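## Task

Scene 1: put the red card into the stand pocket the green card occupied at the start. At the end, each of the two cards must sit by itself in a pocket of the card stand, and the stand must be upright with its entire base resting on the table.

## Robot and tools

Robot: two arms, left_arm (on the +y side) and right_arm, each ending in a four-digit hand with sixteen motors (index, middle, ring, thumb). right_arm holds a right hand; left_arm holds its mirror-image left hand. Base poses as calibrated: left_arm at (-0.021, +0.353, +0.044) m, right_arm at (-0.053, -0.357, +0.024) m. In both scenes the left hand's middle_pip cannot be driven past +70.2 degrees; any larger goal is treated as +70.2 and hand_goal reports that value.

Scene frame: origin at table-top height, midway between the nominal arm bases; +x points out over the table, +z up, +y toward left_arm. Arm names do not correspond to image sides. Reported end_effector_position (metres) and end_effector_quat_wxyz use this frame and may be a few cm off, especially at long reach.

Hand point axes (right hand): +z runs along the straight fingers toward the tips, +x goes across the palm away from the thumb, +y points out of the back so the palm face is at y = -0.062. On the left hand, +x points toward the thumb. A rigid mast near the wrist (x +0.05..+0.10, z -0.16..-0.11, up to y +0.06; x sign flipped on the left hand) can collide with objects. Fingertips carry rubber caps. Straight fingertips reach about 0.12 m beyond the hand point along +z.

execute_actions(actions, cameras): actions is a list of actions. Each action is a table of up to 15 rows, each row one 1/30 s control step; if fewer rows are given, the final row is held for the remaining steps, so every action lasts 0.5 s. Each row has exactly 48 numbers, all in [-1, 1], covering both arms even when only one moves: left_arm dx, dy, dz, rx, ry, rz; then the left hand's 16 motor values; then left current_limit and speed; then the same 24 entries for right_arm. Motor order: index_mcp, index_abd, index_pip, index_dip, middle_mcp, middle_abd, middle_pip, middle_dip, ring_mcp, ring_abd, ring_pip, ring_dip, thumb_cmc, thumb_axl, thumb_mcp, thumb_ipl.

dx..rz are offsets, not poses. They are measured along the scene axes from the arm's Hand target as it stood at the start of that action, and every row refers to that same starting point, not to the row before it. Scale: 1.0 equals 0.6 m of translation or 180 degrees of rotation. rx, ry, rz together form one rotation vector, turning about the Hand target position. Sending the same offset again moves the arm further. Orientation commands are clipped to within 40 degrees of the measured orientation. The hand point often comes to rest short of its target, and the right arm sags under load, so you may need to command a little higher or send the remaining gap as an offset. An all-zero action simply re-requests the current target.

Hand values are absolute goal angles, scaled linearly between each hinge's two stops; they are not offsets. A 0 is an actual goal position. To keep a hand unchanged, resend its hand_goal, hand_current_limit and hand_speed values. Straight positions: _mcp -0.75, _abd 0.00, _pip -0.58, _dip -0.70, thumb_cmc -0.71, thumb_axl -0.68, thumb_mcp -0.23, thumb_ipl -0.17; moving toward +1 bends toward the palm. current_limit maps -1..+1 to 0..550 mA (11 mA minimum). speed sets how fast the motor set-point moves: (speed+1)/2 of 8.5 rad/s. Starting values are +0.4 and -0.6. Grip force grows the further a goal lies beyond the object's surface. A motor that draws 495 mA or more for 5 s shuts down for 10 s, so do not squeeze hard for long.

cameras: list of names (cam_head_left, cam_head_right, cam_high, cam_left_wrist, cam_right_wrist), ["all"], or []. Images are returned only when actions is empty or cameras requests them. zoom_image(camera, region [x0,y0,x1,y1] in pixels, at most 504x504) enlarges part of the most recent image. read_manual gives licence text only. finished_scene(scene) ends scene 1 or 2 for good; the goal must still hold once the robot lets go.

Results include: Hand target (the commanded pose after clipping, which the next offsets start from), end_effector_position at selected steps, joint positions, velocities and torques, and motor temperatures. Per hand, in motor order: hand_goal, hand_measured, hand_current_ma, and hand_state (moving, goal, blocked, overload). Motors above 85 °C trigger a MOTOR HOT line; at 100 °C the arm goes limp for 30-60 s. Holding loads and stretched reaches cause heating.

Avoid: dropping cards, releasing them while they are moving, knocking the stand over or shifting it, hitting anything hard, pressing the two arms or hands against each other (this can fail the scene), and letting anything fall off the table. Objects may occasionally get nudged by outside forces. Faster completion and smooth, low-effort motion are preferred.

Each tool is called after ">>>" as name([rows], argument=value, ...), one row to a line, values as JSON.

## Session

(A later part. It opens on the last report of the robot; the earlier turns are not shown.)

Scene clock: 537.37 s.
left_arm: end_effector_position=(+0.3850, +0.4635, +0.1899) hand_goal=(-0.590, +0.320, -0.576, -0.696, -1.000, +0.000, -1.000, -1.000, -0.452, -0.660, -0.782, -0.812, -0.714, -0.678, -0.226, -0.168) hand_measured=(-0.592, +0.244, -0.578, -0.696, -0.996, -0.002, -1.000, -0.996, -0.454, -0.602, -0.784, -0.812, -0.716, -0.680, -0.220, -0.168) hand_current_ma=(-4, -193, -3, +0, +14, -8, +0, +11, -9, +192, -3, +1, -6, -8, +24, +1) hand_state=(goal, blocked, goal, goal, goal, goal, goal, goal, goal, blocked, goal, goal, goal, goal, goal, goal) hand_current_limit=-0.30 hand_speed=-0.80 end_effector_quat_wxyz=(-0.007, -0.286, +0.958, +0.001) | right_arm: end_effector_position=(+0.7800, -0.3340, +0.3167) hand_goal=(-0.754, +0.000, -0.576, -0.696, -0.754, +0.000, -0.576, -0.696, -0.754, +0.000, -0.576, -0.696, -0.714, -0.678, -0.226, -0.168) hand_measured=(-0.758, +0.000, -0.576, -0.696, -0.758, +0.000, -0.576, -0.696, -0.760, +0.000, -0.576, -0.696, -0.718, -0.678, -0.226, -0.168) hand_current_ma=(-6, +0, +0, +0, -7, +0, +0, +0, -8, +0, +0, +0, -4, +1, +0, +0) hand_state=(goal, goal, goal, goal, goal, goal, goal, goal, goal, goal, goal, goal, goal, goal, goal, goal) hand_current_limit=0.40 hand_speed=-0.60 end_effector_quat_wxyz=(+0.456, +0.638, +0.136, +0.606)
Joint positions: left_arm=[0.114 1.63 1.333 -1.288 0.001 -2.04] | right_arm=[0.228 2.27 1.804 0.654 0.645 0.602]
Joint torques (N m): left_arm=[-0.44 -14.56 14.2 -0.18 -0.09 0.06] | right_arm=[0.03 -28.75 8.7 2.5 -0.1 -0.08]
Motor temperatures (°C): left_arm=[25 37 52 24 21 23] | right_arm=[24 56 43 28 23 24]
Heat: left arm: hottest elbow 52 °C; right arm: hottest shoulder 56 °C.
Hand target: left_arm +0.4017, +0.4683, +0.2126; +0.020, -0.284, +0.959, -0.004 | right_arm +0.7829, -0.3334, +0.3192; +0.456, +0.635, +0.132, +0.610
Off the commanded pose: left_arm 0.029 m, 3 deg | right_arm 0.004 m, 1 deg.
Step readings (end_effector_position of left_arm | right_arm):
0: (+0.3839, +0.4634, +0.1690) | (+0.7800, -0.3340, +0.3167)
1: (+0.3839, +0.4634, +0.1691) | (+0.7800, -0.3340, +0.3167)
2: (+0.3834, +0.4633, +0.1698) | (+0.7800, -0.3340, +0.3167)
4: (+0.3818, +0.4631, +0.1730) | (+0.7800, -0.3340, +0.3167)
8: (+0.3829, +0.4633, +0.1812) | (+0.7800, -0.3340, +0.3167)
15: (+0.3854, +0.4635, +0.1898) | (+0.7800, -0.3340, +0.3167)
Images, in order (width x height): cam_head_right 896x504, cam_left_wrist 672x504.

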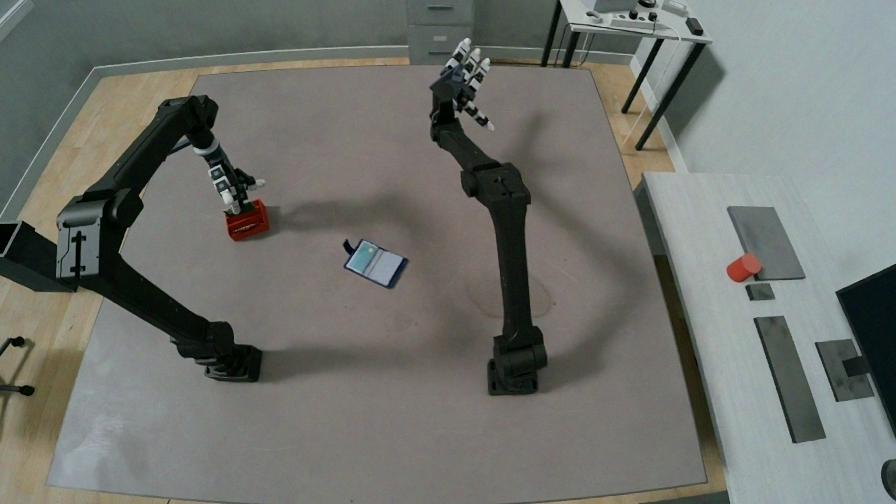

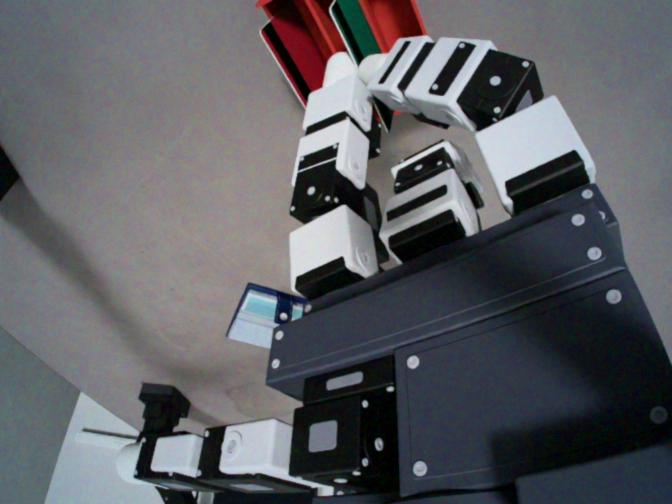

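>>> execute_actions([
  [[0,0,0.03,0,0,0,-0.589,0.32,-0.576,-0.696,-1,0,-1,-1,-0.452,-0.66,-0.781,-0.812,-0.714,-0.678,-0.226,-0.168,-0.3,-0.8,0,0,0,0,0,0,-0.754,0,-0.576,-0.696,-0.754,0,-0.576,-0.696,-0.754,0,-0.576,-0.696,-0.714,-0.678,-0.226,-0.168,0.4,-0.6]],
], cameras=["cam_left_wrist","cam_head_right"])

>>> zoom_image(camera="cam_left_wrist", region=[290, 0, 430, 140])

>>> zoom_image(camera="cam_head_right", region=[190, 150, 290, 250])

Scene clock: 541.23 s.
left_arm: end_effector_position=(+0.3864, +0.4637, +0.2071) hand_goal=(-0.590, +0.320, -0.576, -0.696, -1.000, +0.000, -1.000, -1.000, -0.452, -0.660, -0.782, -0.812, -0.714, -0.678, -0.226, -0.168) hand_measured=(-0.592, +0.244, -0.578, -0.696, -0.996, -0.002, -1.000, -0.996, -0.454, -0.602, -0.784, -0.812, -0.716, -0.680, -0.220, -0.168) hand_current_ma=(-4, -193, -3, +0, +14, -8, +0, +11, -9, +192, -3, +1, -6, -8, +24, +1) hand_state=(goal, blocked, goal, goal, goal, goal, goal, goal, goal, blocked, goal, goal, goal, goal, goal, goal) hand_current_limit=-0.30 hand_speed=-0.80 end_effector_quat_wxyz=(-0.007, -0.286, +0.958, +0.001) | right_arm: end_effector_position=(+0.7800, -0.3340, +0.3167) hand_goal=(-0.754, +0.000, -0.576, -0.696, -0.754, +0.000, -0.576, -0.696, -0.754, +0.000, -0.576, -0.696, -0.714, -0.678, -0.226, -0.168) hand_measured=(-0.758, +0.000, -0.576, -0.696, -0.758, +0.000, -0.576, -0.696, -0.760, +0.000, -0.576, -0.696, -0.718, -0.678, -0.226, -0.168) hand_current_ma=(-6, +0, +0, +0, -7, +0, +0, +0, -8, +0, +0, +0, -4, +1, +0, +0) hand_state=(goal, goal, goal, goal, goal, goal, goal, goal, goal, goal, goal, goal, goal, goal, goal, goal) hand_current_limit=0.40 hand_speed=-0.60 end_effector_quat_wxyz=(+0.456, +0.638, +0.136, +0.606)
Joint positions: left_arm=[0.114 1.622 1.37 -1.333 0.001 -2.04] | right_arm=[0.228 2.27 1.804 0.654 0.645 0.602]
Joint torques (N m): left_arm=[-0.38 -14.62 14.32 -0.31 -0.08 0.05] | right_arm=[0.03 -28.81 8.69 2.5 -0.11 -0.08]
Motor temperatures (°C): left_arm=[25 37 53 24 21 23] | right_arm=[24 56 43 28 23 24]
Heat: left arm: hottest elbow 53 °C; right arm: hottest shoulder 56 °C.
Hand target: left_arm +0.4017, +0.4683, +0.2306; +0.021, -0.284, +0.959, -0.004 | right_arm +0.7829, -0.3334, +0.3192; +0.456, +0.635, +0.132, +0.610
Off the commanded pose: left_arm 0.028 m, 3 deg | right_arm 0.004 m, 1 deg.
Step readings (end_effector_position of left_arm | right_arm):
0: (+0.3850, +0.4635, +0.1899) | (+0.7800, -0.3340, +0.3167)
1: (+0.3851, +0.4635, +0.1901) | (+0.7800, -0.3340, +0.3167)
2: (+0.3845, +0.4634, +0.1907) | (+0.7800, -0.3340, +0.3167)
4: (+0.3833, +0.4633, +0.1934) | (+0.7800, -0.3340, +0.3167)
8: (+0.3848, +0.4635, +0.2004) | (+0.7800, -0.3340, +0.3167)
15: (+0.3867, +0.4637, +0.2070) | (+0.7800, -0.3340, +0.3167)
Images, in order (width x height): cam_head_right 896x504, cam_left_wrist 672x504.

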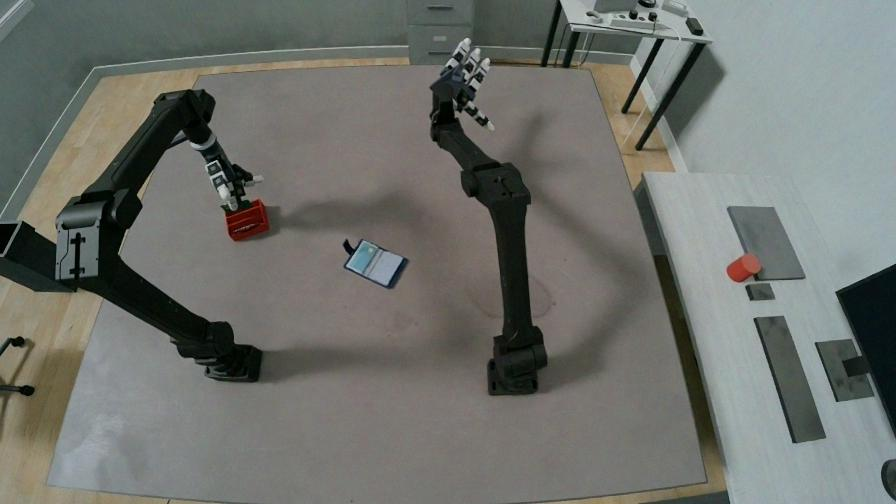

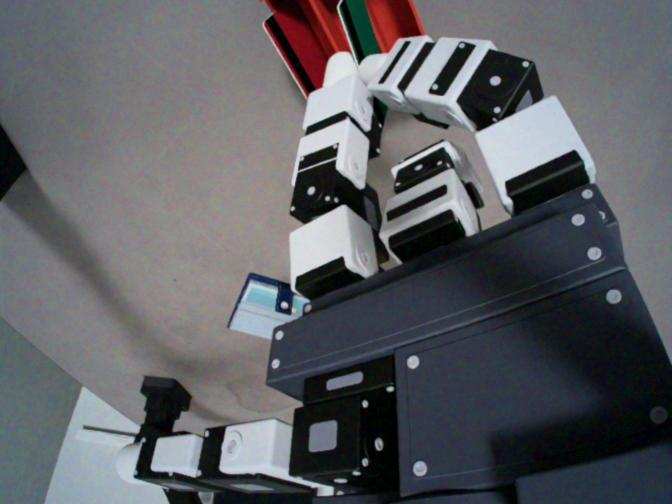

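Scaled by 3.600 from the camera's 672x504 image, which has a finer 960x720 frame.

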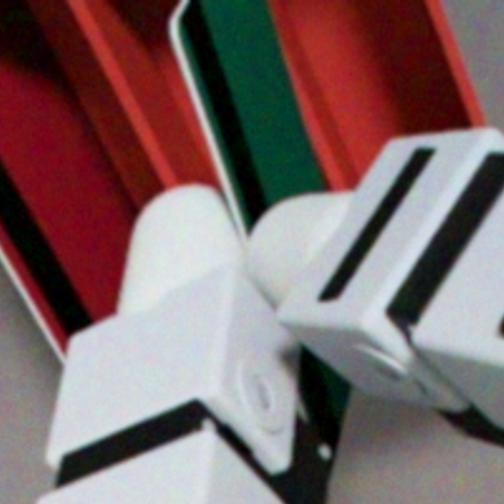

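Scaled by 5.040 from the camera's 896x504 image, which has a finer 1280x720 frame.

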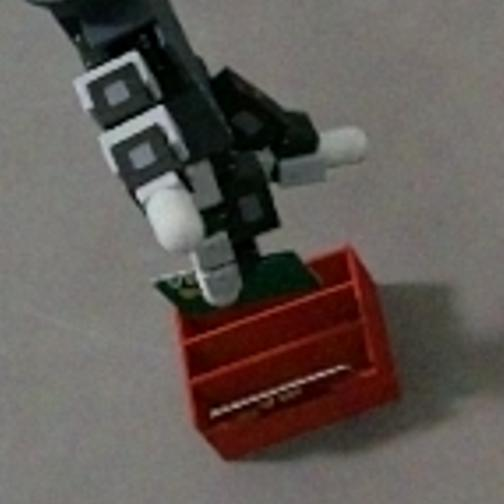

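>>> execute_actions([
  [[0,0,0.03,0,0,0,-0.589,0.32,-0.576,-0.696,-1,0,-1,-1,-0.452,-0.66,-0.781,-0.812,-0.714,-0.678,-0.226,-0.168,-0.3,-0.8,0,0,0,0,0,0,-0.754,0,-0.576,-0.696,-0.754,0,-0.576,-0.696,-0.754,0,-0.576,-0.696,-0.714,-0.678,-0.226,-0.168,0.4,-0.6]],
  [[0.015,0.009,0.0,0,0,0.061,-0.589,0.32,-0.576,-0.696,-1,0,-1,-1,-0.452,-0.66,-0.781,-0.812,-0.714,-0.678,-0.226,-0.168,-0.3,-0.8,0,0,0,0,0,0,-0.754,0,-0.576,-0.696,-0.754,0,-0.576,-0.696,-0.754,0,-0.576,-0.696,-0.714,-0.678,-0.226,-0.168,0.4,-0.6]],
], cameras=["cam_left_wrist","cam_head_right"])

>>> zoom_image(camera="cam_left_wrist", region=[280, 0, 460, 150])

>>> zoom_image(camera="cam_head_right", region=[190, 150, 290, 250])

Scene clock: 565.57 s.
left_arm: end_effector_position=(+0.3959, +0.4724, +0.2410) hand_goal=(-0.590, +0.320, -0.576, -0.696, -1.000, +0.000, -1.000, -1.000, -0.452, -0.660, -0.782, -0.812, -0.714, -0.678, -0.226, -0.168) hand_measured=(-0.592, +0.244, -0.578, -0.696, -0.996, -0.002, -1.000, -0.996, -0.454, -0.602, -0.784, -0.812, -0.716, -0.680, -0.220, -0.168) hand_current_ma=(-4, -193, -3, +0, +14, -8, +0, +11, -8, +192, -3, +1, -6, -8, +24, +1) hand_state=(goal, blocked, goal, goal, goal, goal, goal, goal, goal, blocked, goal, goal, goal, goal, goal, goal) hand_current_limit=-0.30 hand_speed=-0.80 end_effector_quat_wxyz=(+0.010, -0.320, +0.947, -0.019) | right_arm: end_effector_position=(+0.7800, -0.3340, +0.3167) hand_goal=(-0.754, +0.000, -0.576, -0.696, -0.754, +0.000, -0.576, -0.696, -0.754, +0.000, -0.576, -0.696, -0.714, -0.678, -0.226, -0.168) hand_measured=(-0.758, +0.000, -0.576, -0.696, -0.758, +0.000, -0.576, -0.696, -0.760, +0.000, -0.576, -0.696, -0.718, -0.678, -0.226, -0.168) hand_current_ma=(-6, +0, +0, +0, -7, +0, +0, +0, -8, +0, +0, +0, -4, +1, +0, +0) hand_state=(goal, goal, goal, goal, goal, goal, goal, goal, goal, goal, goal, goal, goal, goal, goal, goal) hand_current_limit=0.40 hand_speed=-0.60 end_effector_quat_wxyz=(+0.456, +0.638, +0.136, +0.606)
Joint positions: left_arm=[0.151 1.614 1.463 -1.393 0.034 -2.076] | right_arm=[0.228 2.27 1.804 0.654 0.645 0.602]
Joint torques (N m): left_arm=[-0.79 -12.04 14.57 -0.13 0.16 -0.07] | right_arm=[0.09 -28.81 8.7 2.5 -0.11 -0.09]
Motor temperatures (°C): left_arm=[25 38 55 24 21 23] | right_arm=[24 56 43 28 23 24]
Heat: left arm: hottest elbow 55 °C; right arm: hottest shoulder 56 °C.
Hand target: left_arm +0.4107, +0.4736, +0.2486; +0.021, -0.375, +0.927, -0.002 | right_arm +0.7829, -0.3334, +0.3192; +0.456, +0.635, +0.132, +0.610
Off the commanded pose: left_arm 0.017 m, 7 deg | right_arm 0.004 m, 1 deg.
joint sent to its limit (left arm) — joint 6 (wrist roll), lower limit. The joint targets are off in orientation, not in position.
Step readings (end_effector_position of left_arm | right_arm):
0: (+0.3863, +0.4636, +0.2071) | (+0.7800, -0.3340, +0.3167)
1: (+0.3864, +0.4636, +0.2073) | (+0.7800, -0.3340, +0.3167)
2: (+0.3860, +0.4636, +0.2080) | (+0.7800, -0.3340, +0.3167)
4: (+0.3845, +0.4634, +0.2108) | (+0.7800, -0.3340, +0.3167)
8: (+0.3859, +0.4636, +0.2181) | (+0.7800, -0.3340, +0.3167)
15: (+0.3878, +0.4638, +0.2247) | (+0.7800, -0.3340, +0.3167)
16: (+0.3878, +0.4637, +0.2248) | (+0.7800, -0.3340, +0.3167)
17: (+0.3879, +0.4633, +0.2251) | (+0.7800, -0.3340, +0.3167)
19: (+0.3888, +0.4628, +0.2270) | (+0.7800, -0.3340, +0.3167)
23: (+0.3944, +0.4682, +0.2356) | (+0.7800, -0.3340, +0.3167)
30: (+0.3965, +0.4727, +0.2410) | (+0.7800, -0.3340, +0.3167)
Images, in order (width x height): cam_head_right 896x504, cam_left_wrist 672x504.

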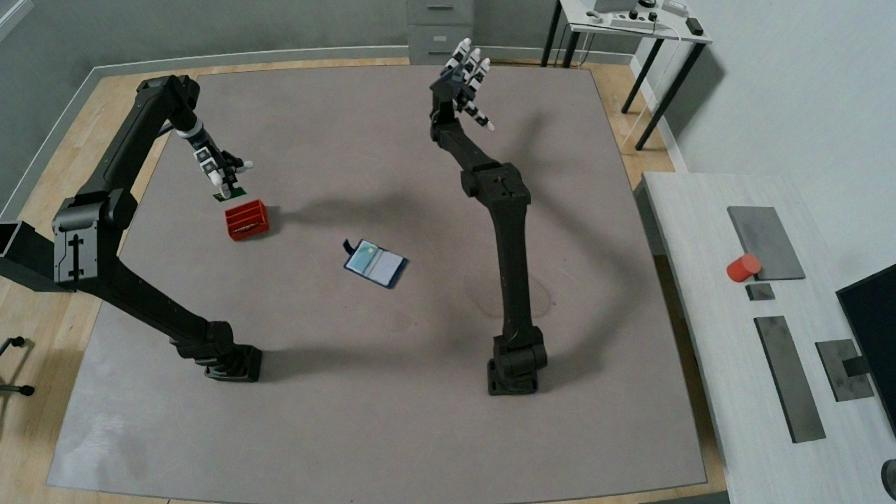

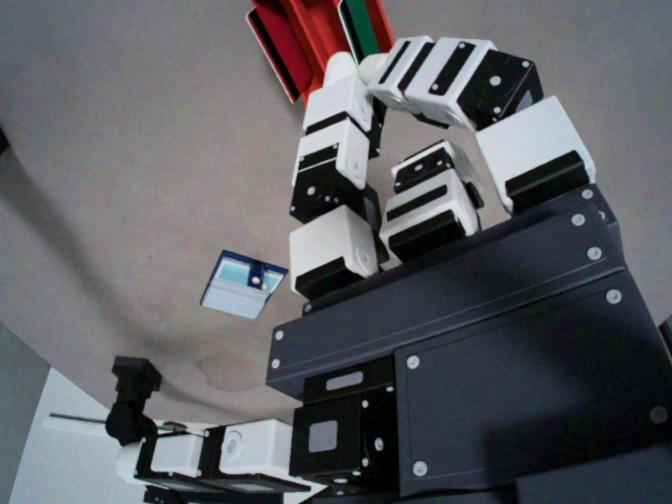

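Scaled by 2.800 from the camera's 672x504 image, which has a finer 960x720 frame.

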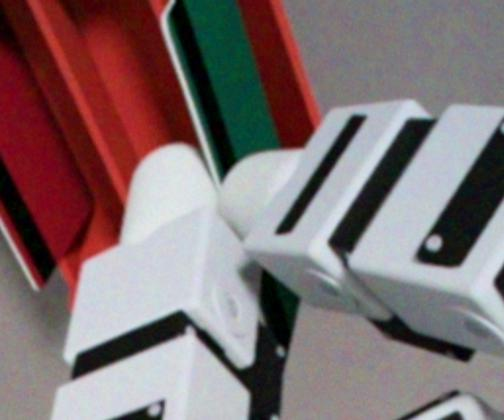

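Scaled by 5.040 from the camera's 896x504 image, which has a finer 1280x720 frame.

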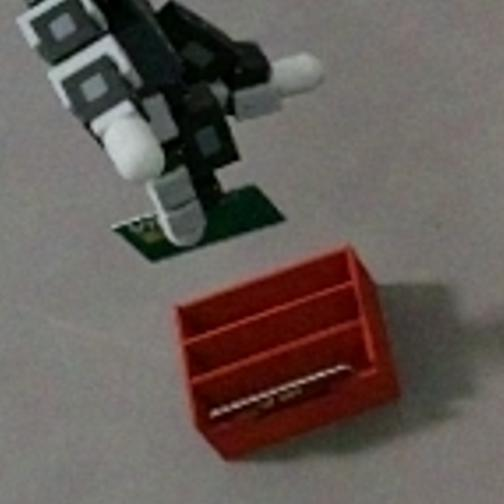

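>>> execute_actions([
  [[-0.0185,-0.006,-0.0727,-0.003,0.013,-0.0377,-0.589,0.32,-0.576,-0.696,-1,0,-1,-1,-0.452,-0.66,-0.781,-0.812,-0.714,-0.678,-0.226,-0.168,-0.3,-0.8,0,0,0,0,0,0,-0.754,0,-0.576,-0.696,-0.754,0,-0.576,-0.696,-0.754,0,-0.576,-0.696,-0.714,-0.678,-0.226,-0.168,0.4,-0.6]],
], cameras=["cam_left_wrist","cam_head_right"])

>>> zoom_image(camera="cam_left_wrist", region=[280, 0, 460, 150])

>>> zoom_image(camera="cam_head_right", region=[190, 150, 290, 250])

Scene clock: 584.07 s.
left_arm: end_effector_position=(+0.3976, +0.4727, +0.2180) hand_goal=(-0.590, +0.320, -0.576, -0.696, -1.000, +0.000, -1.000, -1.000, -0.452, -0.660, -0.782, -0.812, -0.714, -0.678, -0.226, -0.168) hand_measured=(-0.592, +0.244, -0.578, -0.696, -0.996, -0.002, -1.000, -0.996, -0.454, -0.602, -0.784, -0.812, -0.716, -0.680, -0.220, -0.168) hand_current_ma=(-4, -193, -3, +0, +14, -8, +0, +11, -8, +192, -3, +1, -6, -8, +24, +1) hand_state=(goal, blocked, goal, goal, goal, goal, goal, goal, goal, blocked, goal, goal, goal, goal, goal, goal) hand_current_limit=-0.30 hand_speed=-0.80 end_effector_quat_wxyz=(+0.009, -0.315, +0.949, -0.004) | right_arm: end_effector_position=(+0.7800, -0.3340, +0.3167) hand_goal=(-0.754, +0.000, -0.576, -0.696, -0.754, +0.000, -0.576, -0.696, -0.754, +0.000, -0.576, -0.696, -0.714, -0.678, -0.226, -0.168) hand_measured=(-0.758, +0.000, -0.576, -0.696, -0.758, +0.000, -0.576, -0.696, -0.760, +0.000, -0.576, -0.696, -0.718, -0.678, -0.226, -0.168) hand_current_ma=(-6, +0, +0, +0, -7, +0, +0, +0, -8, +0, +0, +0, -4, +1, +0, +0) hand_state=(goal, goal, goal, goal, goal, goal, goal, goal, goal, goal, goal, goal, goal, goal, goal, goal) hand_current_limit=0.40 hand_speed=-0.60 end_effector_quat_wxyz=(+0.456, +0.638, +0.136, +0.606)
Joint positions: left_arm=[0.139 1.633 1.419 -1.337 0.005 -2.077] | right_arm=[0.228 2.27 1.804 0.654 0.645 0.602]
Joint torques (N m): left_arm=[-1.14 -12.1 9.37 0.92 -0.16 -0.07] | right_arm=[0.09 -28.75 8.69 2.52 -0.11 -0.08]
Motor temperatures (°C): left_arm=[25 38 63 24 21 23] | right_arm=[24 57 43 28 23 24]
Heat: left arm: hottest elbow 63 °C; right arm: hottest shoulder 57 °C.
Hand target: left_arm +0.3997, +0.4700, +0.2050; +0.000, -0.319, +0.948, +0.000 | right_arm +0.7829, -0.3334, +0.3192; +0.456, +0.635, +0.132, +0.610
Off the commanded pose: left_arm 0.013 m, 1 deg | right_arm 0.004 m, 1 deg.
joint sent to its limit (left arm) — joint 6 (wrist roll), lower limit. The joint targets still meet the commanded pose.
Step readings (end_effector_position of left_arm | right_arm):
0: (+0.3959, +0.4724, +0.2410) | (+0.7800, -0.3340, +0.3167)
1: (+0.3959, +0.4724, +0.2410) | (+0.7800, -0.3340, +0.3167)
2: (+0.3960, +0.4729, +0.2412) | (+0.7800, -0.3340, +0.3167)
4: (+0.3984, +0.4748, +0.2403) | (+0.7800, -0.3340, +0.3167)
8: (+0.3988, +0.4751, +0.2315) | (+0.7800, -0.3340, +0.3167)
15: (+0.3969, +0.4725, +0.2185) | (+0.7800, -0.3340, +0.3167)
Images, in order (width x height): cam_head_right 896x504, cam_left_wrist 672x504.

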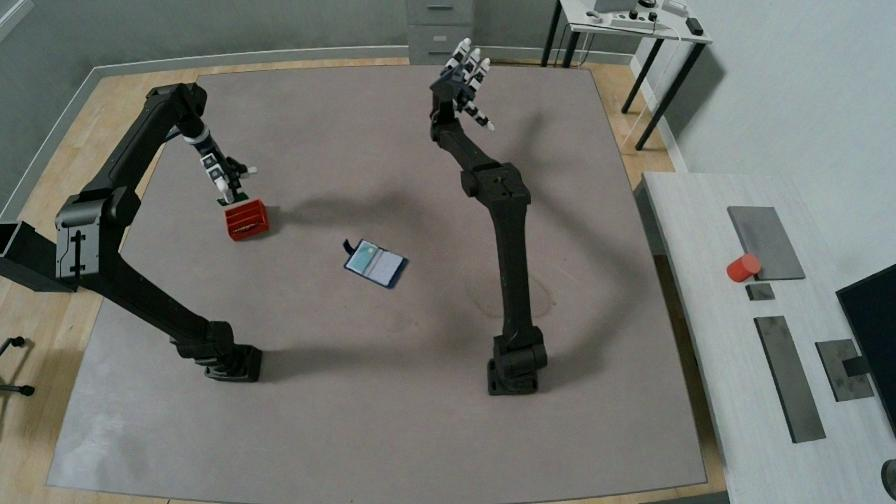

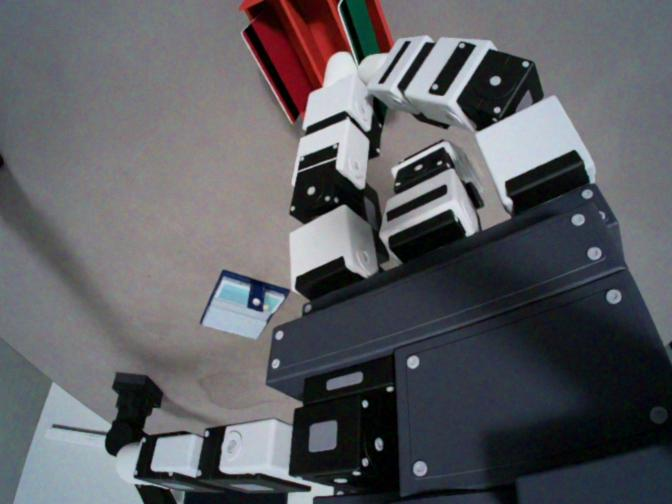

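Scaled by 2.800 from the camera's 672x504 image, which has a finer 960x720 frame.

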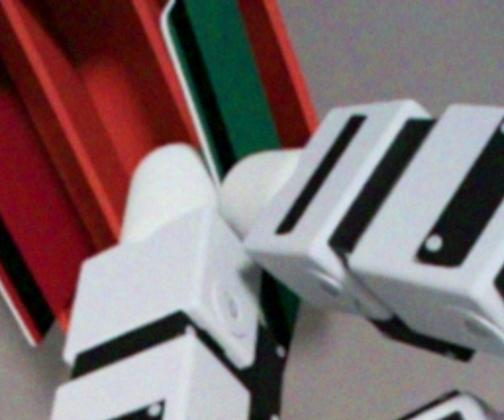

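Scaled by 5.040 from the camera's 896x504 image, which has a finer 1280x720 frame.

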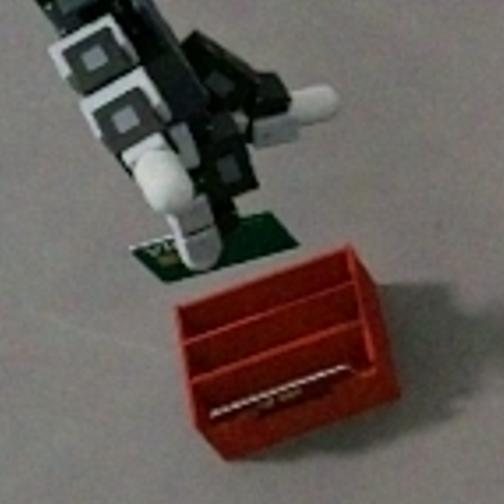

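>>> execute_actions([
  [[-0.001,-0.0145,-0.015,0,0,0,-0.589,0.32,-0.576,-0.696,-1,0,-1,-1,-0.452,-0.66,-0.781,-0.812,-0.714,-0.678,-0.226,-0.168,-0.3,-0.8,0,0,0,0,0,0,-0.754,0,-0.576,-0.696,-0.754,0,-0.576,-0.696,-0.754,0,-0.576,-0.696,-0.714,-0.678,-0.226,-0.168,0.4,-0.6]],
], cameras=["cam_left_wrist","cam_head_right"])

>>> zoom_image(camera="cam_left_wrist", region=[280, 0, 460, 150])

>>> zoom_image(camera="cam_head_right", region=[190, 150, 290, 250])

Scene clock: 603.43 s.
left_arm: end_effector_position=(+0.3979, +0.4650, +0.2095) hand_goal=(-0.590, +0.320, -0.576, -0.696, -1.000, +0.000, -1.000, -1.000, -0.452, -0.660, -0.782, -0.812, -0.714, -0.678, -0.226, -0.168) hand_measured=(-0.592, +0.244, -0.578, -0.696, -0.996, -0.002, -1.000, -0.996, -0.454, -0.602, -0.784, -0.812, -0.716, -0.680, -0.220, -0.168) hand_current_ma=(-4, -193, -3, +0, +14, -8, +0, +11, -8, +192, -3, +1, -6, -8, +24, +1) hand_state=(goal, blocked, goal, goal, goal, goal, goal, goal, goal, blocked, goal, goal, goal, goal, goal, goal) hand_current_limit=-0.30 hand_speed=-0.80 end_effector_quat_wxyz=(+0.009, -0.306, +0.952, -0.005) | right_arm: end_effector_position=(+0.7800, -0.3340, +0.3167) hand_goal=(-0.754, +0.000, -0.576, -0.696, -0.754, +0.000, -0.576, -0.696, -0.754, +0.000, -0.576, -0.696, -0.714, -0.678, -0.226, -0.168) hand_measured=(-0.758, +0.000, -0.576, -0.696, -0.758, +0.000, -0.576, -0.696, -0.760, +0.000, -0.576, -0.696, -0.718, -0.678, -0.226, -0.168) hand_current_ma=(-6, +0, +0, +0, -7, +0, +0, +0, -8, +0, +0, +0, -4, +1, +0, +0) hand_state=(goal, goal, goal, goal, goal, goal, goal, goal, goal, goal, goal, goal, goal, goal, goal, goal) hand_current_limit=0.40 hand_speed=-0.60 end_effector_quat_wxyz=(+0.456, +0.638, +0.136, +0.606)
Joint positions: left_arm=[0.122 1.633 1.397 -1.314 0.006 -2.077] | right_arm=[0.228 2.27 1.804 0.654 0.645 0.602]
Joint torques (N m): left_arm=[-1.26 -12.04 9.07 0.91 0.11 -0.09] | right_arm=[0.15 -28.86 8.7 2.51 -0.11 -0.08]
Motor temperatures (°C): left_arm=[25 37 58 24 21 23] | right_arm=[24 57 43 28 23 24]
Heat: left arm: hottest elbow 58 °C; right arm: hottest shoulder 57 °C.
Hand target: left_arm +0.3990, +0.4613, +0.1960; +0.000, -0.319, +0.948, +0.000 | right_arm +0.7829, -0.3334, +0.3192; +0.456, +0.635, +0.132, +0.610
Off the commanded pose: left_arm 0.014 m, 2 deg | right_arm 0.004 m, 1 deg.
joint sent to its limit (left arm) — joint 6 (wrist roll), lower limit. The joint targets still meet the commanded pose.
Step readings (end_effector_position of left_arm | right_arm):
0: (+0.3976, +0.4727, +0.2180) | (+0.7800, -0.3340, +0.3167)
1: (+0.3977, +0.4727, +0.2179) | (+0.7800, -0.3340, +0.3167)
2: (+0.3979, +0.4725, +0.2176) | (+0.7800, -0.3340, +0.3167)
4: (+0.3986, +0.4718, +0.2156) | (+0.7800, -0.3340, +0.3167)
8: (+0.3974, +0.4679, +0.2110) | (+0.7800, -0.3340, +0.3167)
15: (+0.3979, +0.4650, +0.2095) | (+0.7800, -0.3340, +0.3167)
Images, in order (width x height): cam_head_right 896x504, cam_left_wrist 672x504.

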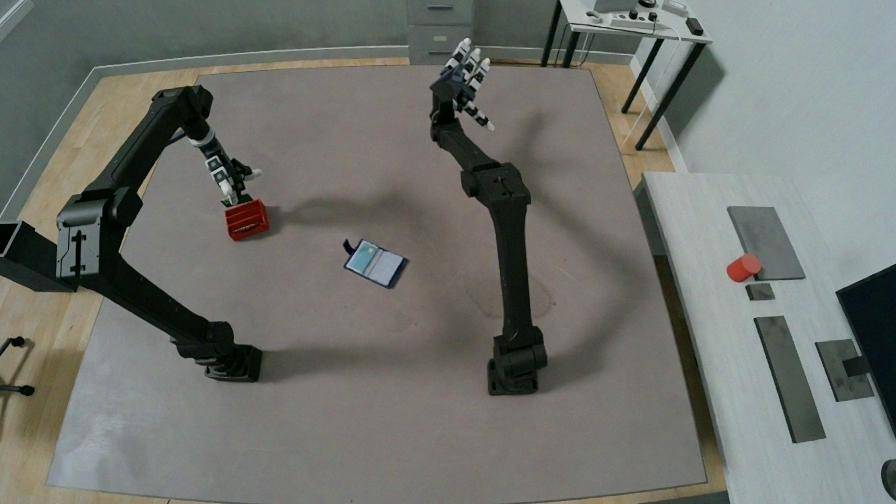

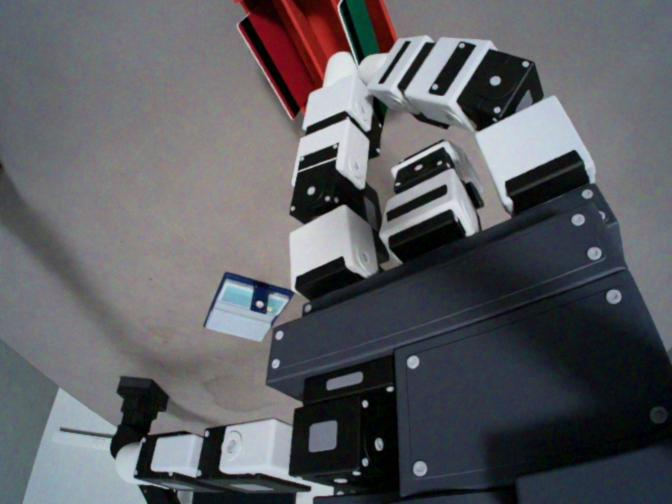

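Scaled by 2.800 from the camera's 672x504 image, which has a finer 960x720 frame.

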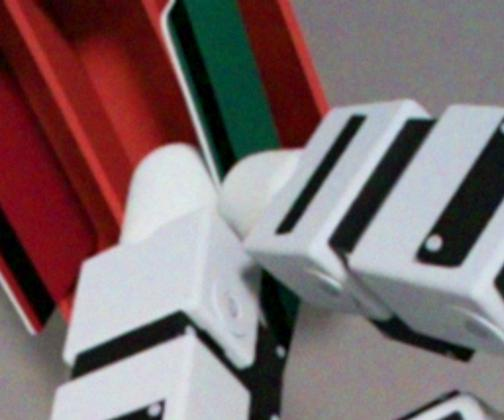

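Scaled by 5.040 from the camera's 896x504 image, which has a finer 1280x720 frame.

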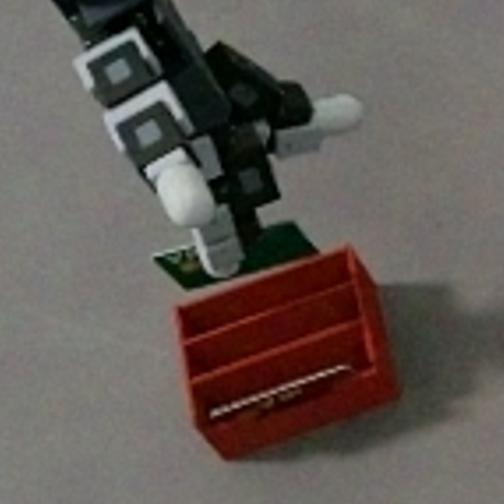

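>>> execute_actions([
  [[0,0,-0.035,0,0,0,-0.589,0.32,-0.576,-0.696,-1,0,-1,-1,-0.452,-0.66,-0.781,-0.812,-0.714,-0.678,-0.226,-0.168,-0.3,-0.8,0,0,0,0,0,0,-0.754,0,-0.576,-0.696,-0.754,0,-0.576,-0.696,-0.754,0,-0.576,-0.696,-0.714,-0.678,-0.226,-0.168,0.4,-0.6]],
], cameras=["cam_left_wrist","cam_head_right","cam_head_left"])

>>> zoom_image(camera="cam_left_wrist", region=[280, 0, 460, 150])

>>> zoom_image(camera="cam_head_right", region=[190, 150, 290, 250])

>>> zoom_image(camera="cam_head_left", region=[190, 150, 290, 250])

Scene clock: 619.03 s.
left_arm: end_effector_position=(+0.3982, +0.4650, +0.1895) hand_goal=(-0.590, +0.320, -0.576, -0.696, -1.000, +0.000, -1.000, -1.000, -0.452, -0.660, -0.782, -0.812, -0.714, -0.678, -0.226, -0.168) hand_measured=(-0.592, +0.244, -0.578, -0.696, -0.996, -0.002, -1.000, -0.996, -0.454, -0.602, -0.784, -0.812, -0.716, -0.680, -0.220, -0.168) hand_current_ma=(-4, -193, -3, +0, +14, -8, +0, +11, -8, +192, -3, +1, -6, -8, +24, +1) hand_state=(goal, blocked, goal, goal, goal, goal, goal, goal, goal, blocked, goal, goal, goal, goal, goal, goal) hand_current_limit=-0.30 hand_speed=-0.80 end_effector_quat_wxyz=(+0.011, -0.306, +0.952, -0.005) | right_arm: end_effector_position=(+0.7800, -0.3340, +0.3167) hand_goal=(-0.754, +0.000, -0.576, -0.696, -0.754, +0.000, -0.576, -0.696, -0.754, +0.000, -0.576, -0.696, -0.714, -0.678, -0.226, -0.168) hand_measured=(-0.758, +0.000, -0.576, -0.696, -0.758, +0.000, -0.576, -0.696, -0.760, +0.000, -0.576, -0.696, -0.718, -0.678, -0.226, -0.168) hand_current_ma=(-6, +0, +0, +0, -7, +0, +0, +0, -8, +0, +0, +0, -4, +1, +0, +0) hand_state=(goal, goal, goal, goal, goal, goal, goal, goal, goal, goal, goal, goal, goal, goal, goal, goal) hand_current_limit=0.40 hand_speed=-0.60 end_effector_quat_wxyz=(+0.456, +0.638, +0.136, +0.606)
Joint positions: left_arm=[0.122 1.646 1.359 -1.261 0.006 -2.077] | right_arm=[0.228 2.27 1.804 0.654 0.645 0.602]
Joint torques (N m): left_arm=[-1.26 -12.04 9.14 0.94 0.11 -0.08] | right_arm=[0.15 -28.63 8.69 2.52 -0.11 -0.08]
Motor temperatures (°C): left_arm=[25 37 55 24 21 23] | right_arm=[24 57 43 28 23 24]
Heat: left arm: hottest elbow 55 °C; right arm: hottest shoulder 57 °C.
Hand target: left_arm +0.3991, +0.4613, +0.1751; +0.000, -0.319, +0.948, +0.000 | right_arm +0.7829, -0.3334, +0.3192; +0.456, +0.635, +0.132, +0.610
Off the commanded pose: left_arm 0.015 m, 2 deg | right_arm 0.004 m, 1 deg.
joint sent to its limit (left arm) — joint 6 (wrist roll), lower limit. The joint targets still meet the commanded pose.
Step readings (end_effector_position of left_arm | right_arm):
0: (+0.3979, +0.4650, +0.2095) | (+0.7800, -0.3340, +0.3167)
1: (+0.3979, +0.4650, +0.2093) | (+0.7800, -0.3340, +0.3167)
2: (+0.3984, +0.4650, +0.2085) | (+0.7800, -0.3340, +0.3167)
4: (+0.3995, +0.4652, +0.2045) | (+0.7800, -0.3340, +0.3167)
8: (+0.3974, +0.4649, +0.1954) | (+0.7800, -0.3340, +0.3167)
15: (+0.3979, +0.4650, +0.1895) | (+0.7800, -0.3340, +0.3167)
Images, in order (width x height): cam_head_left 896x504, cam_head_right 896x504, cam_left_wrist 672x504.

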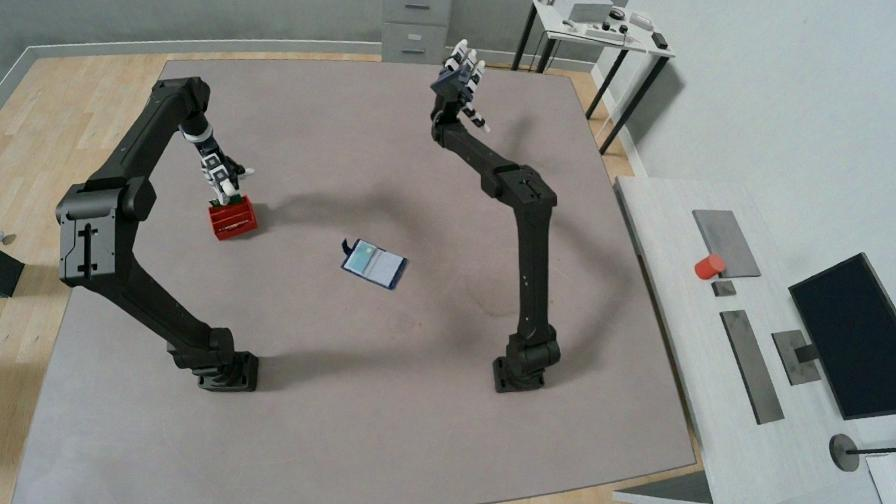

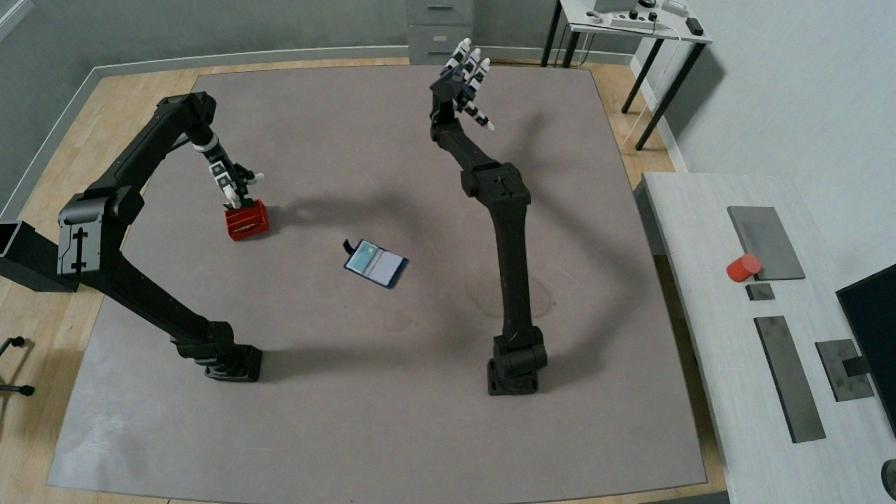

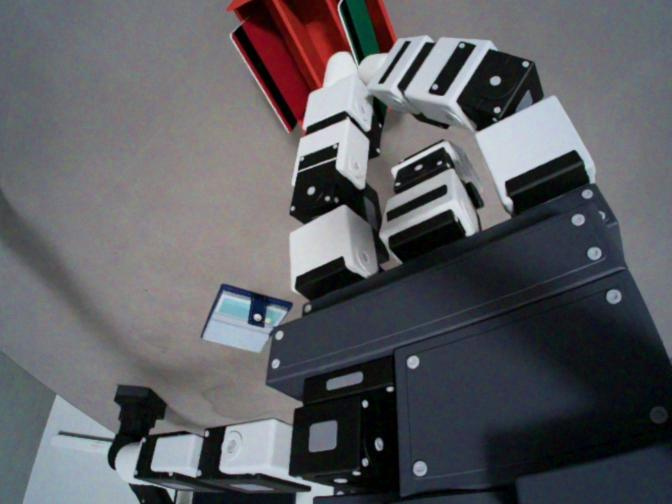

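Scaled by 2.800 from the camera's 672x504 image, which has a finer 960x720 frame.

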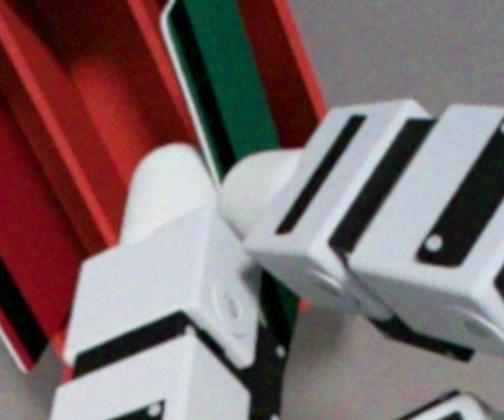

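Scaled by 5.040 from the camera's 896x504 image, which has a finer 1280x720 frame.

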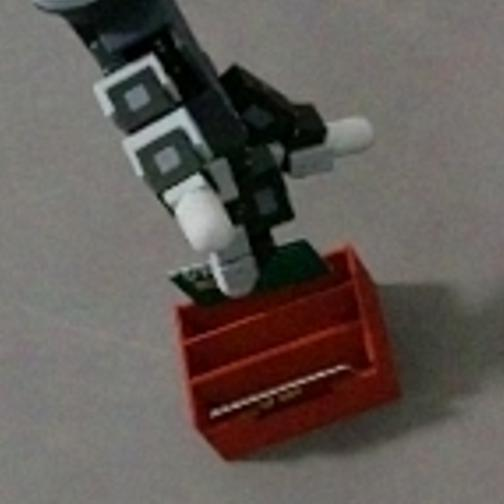

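Scaled by 5.040 from the camera's 896x504 image, which has a finer 1280x720 frame.

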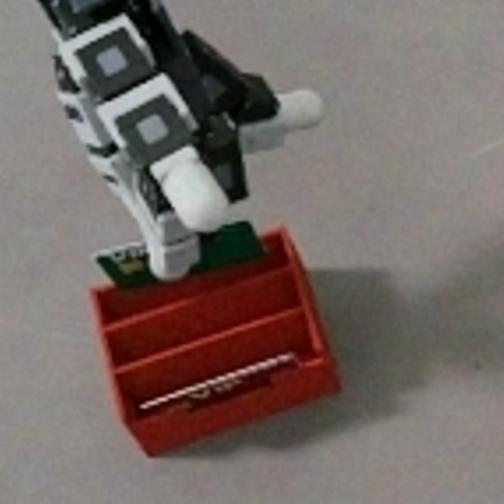

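>>> execute_actions([
  [[0,0,-0.042,0,0,0,-0.589,0.32,-0.576,-0.696,-1,0,-1,-1,-0.452,-0.66,-0.781,-0.812,-0.714,-0.678,-0.226,-0.168,-0.3,-0.8,0,0,0,0,0,0,-0.754,0,-0.576,-0.696,-0.754,0,-0.576,-0.696,-0.754,0,-0.576,-0.696,-0.714,-0.678,-0.226,-0.168,0.4,-0.6]],
], cameras=["cam_left_wrist","cam_head_right"])

>>> zoom_image(camera="cam_left_wrist", region=[280, 0, 460, 150])

>>> zoom_image(camera="cam_head_right", region=[190, 150, 290, 250])

Scene clock: 624.37 s.
left_arm: end_effector_position=(+0.3985, +0.4650, +0.1630) hand_goal=(-0.590, +0.320, -0.576, -0.696, -1.000, +0.000, -1.000, -1.000, -0.452, -0.660, -0.782, -0.812, -0.714, -0.678, -0.226, -0.168) hand_measured=(-0.592, +0.244, -0.578, -0.696, -0.996, -0.002, -1.000, -0.996, -0.454, -0.602, -0.784, -0.812, -0.716, -0.680, -0.220, -0.168) hand_current_ma=(-4, -192, -3, +0, +14, -8, +0, +11, -8, +192, -3, +1, -6, -8, +24, +1) hand_state=(goal, blocked, goal, goal, goal, goal, goal, goal, goal, blocked, goal, goal, goal, goal, goal, goal) hand_current_limit=-0.30 hand_speed=-0.80 end_effector_quat_wxyz=(+0.009, -0.306, +0.952, -0.005) | right_arm: end_effector_position=(+0.7800, -0.3340, +0.3167) hand_goal=(-0.754, +0.000, -0.576, -0.696, -0.754, +0.000, -0.576, -0.696, -0.754, +0.000, -0.576, -0.696, -0.714, -0.678, -0.226, -0.168) hand_measured=(-0.758, +0.000, -0.576, -0.696, -0.758, +0.000, -0.576, -0.696, -0.760, +0.000, -0.576, -0.696, -0.718, -0.678, -0.226, -0.168) hand_current_ma=(-6, +0, +0, +0, -7, +0, +0, +0, -8, +0, +0, +0, -4, +1, +0, +0) hand_state=(goal, goal, goal, goal, goal, goal, goal, goal, goal, goal, goal, goal, goal, goal, goal, goal) hand_current_limit=0.40 hand_speed=-0.60 end_effector_quat_wxyz=(+0.456, +0.638, +0.136, +0.606)
Joint positions: left_arm=[0.122 1.671 1.317 -1.197 0.006 -2.077] | right_arm=[0.228 2.27 1.804 0.654 0.645 0.602]
Joint torques (N m): left_arm=[-1.38 -12.28 8.96 0.9 0.13 -0.08] | right_arm=[0.09 -28.86 8.68 2.51 -0.1 -0.07]
Motor temperatures (°C): left_arm=[25 37 54 24 21 23] | right_arm=[24 57 43 27 23 24]
Heat: left arm: hottest elbow 54 °C; right arm: hottest shoulder 57 °C.
Hand target: left_arm +0.3990, +0.4613, +0.1498; +0.000, -0.319, +0.948, +0.000 | right_arm +0.7829, -0.3334, +0.3192; +0.456, +0.635, +0.132, +0.610
Off the commanded pose: left_arm 0.014 m, 2 deg | right_arm 0.004 m, 1 deg.
joint sent to its limit (left arm) — joint 6 (wrist roll), lower limit. The joint targets still meet the commanded pose.
Step readings (end_effector_position of left_arm | right_arm):
0: (+0.3982, +0.4650, +0.1895) | (+0.7800, -0.3340, +0.3167)
1: (+0.3982, +0.4650, +0.1893) | (+0.7800, -0.3340, +0.3167)
2: (+0.3987, +0.4651, +0.1883) | (+0.7800, -0.3340, +0.3167)
4: (+0.4003, +0.4653, +0.1839) | (+0.7800, -0.3340, +0.3167)
8: (+0.3983, +0.4650, +0.1725) | (+0.7800, -0.3340, +0.3167)
15: (+0.3981, +0.4650, +0.1630) | (+0.7800, -0.3340, +0.3167)
Images, in order (width x height): cam_head_right 896x504, cam_left_wrist 672x504.

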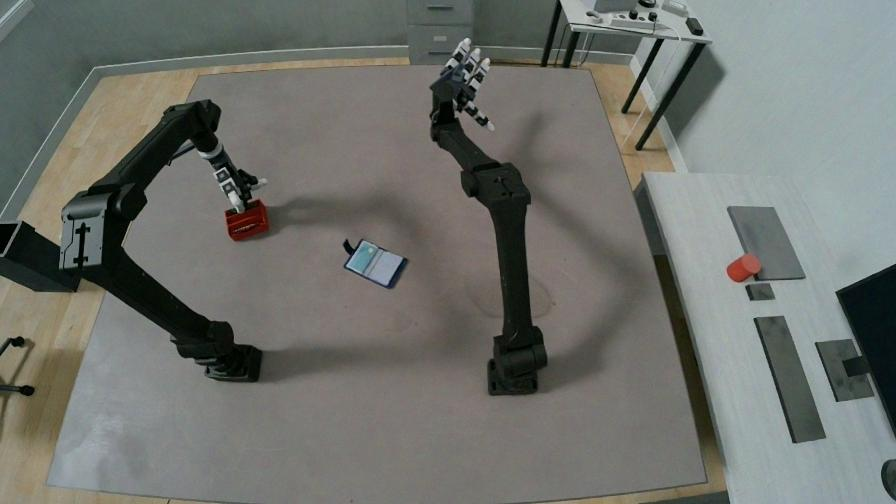

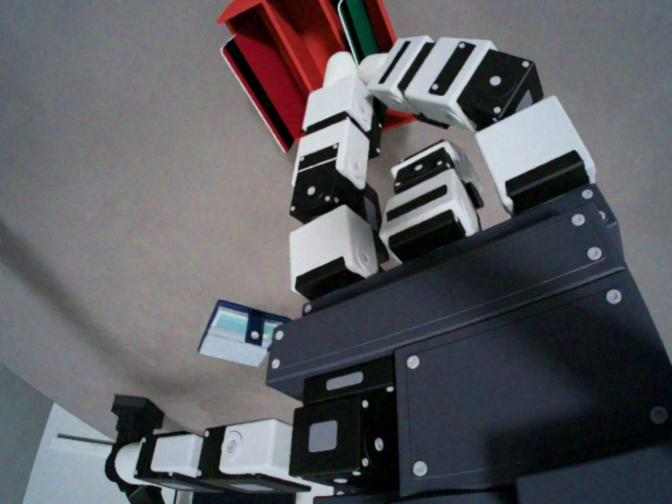

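Scaled by 2.800 from the camera's 672x504 image, which has a finer 960x720 frame.

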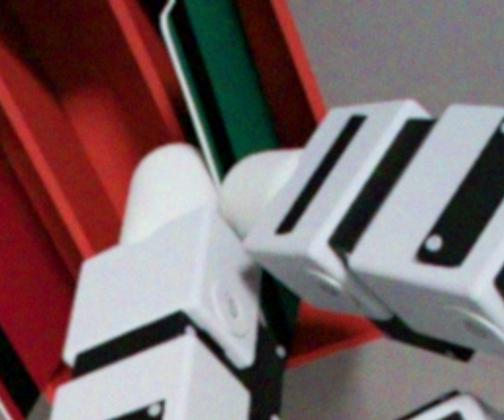

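Scaled by 5.040 from the camera's 896x504 image, which has a finer 1280x720 frame.

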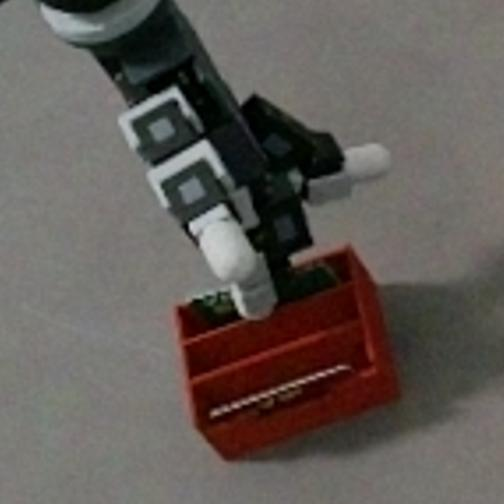

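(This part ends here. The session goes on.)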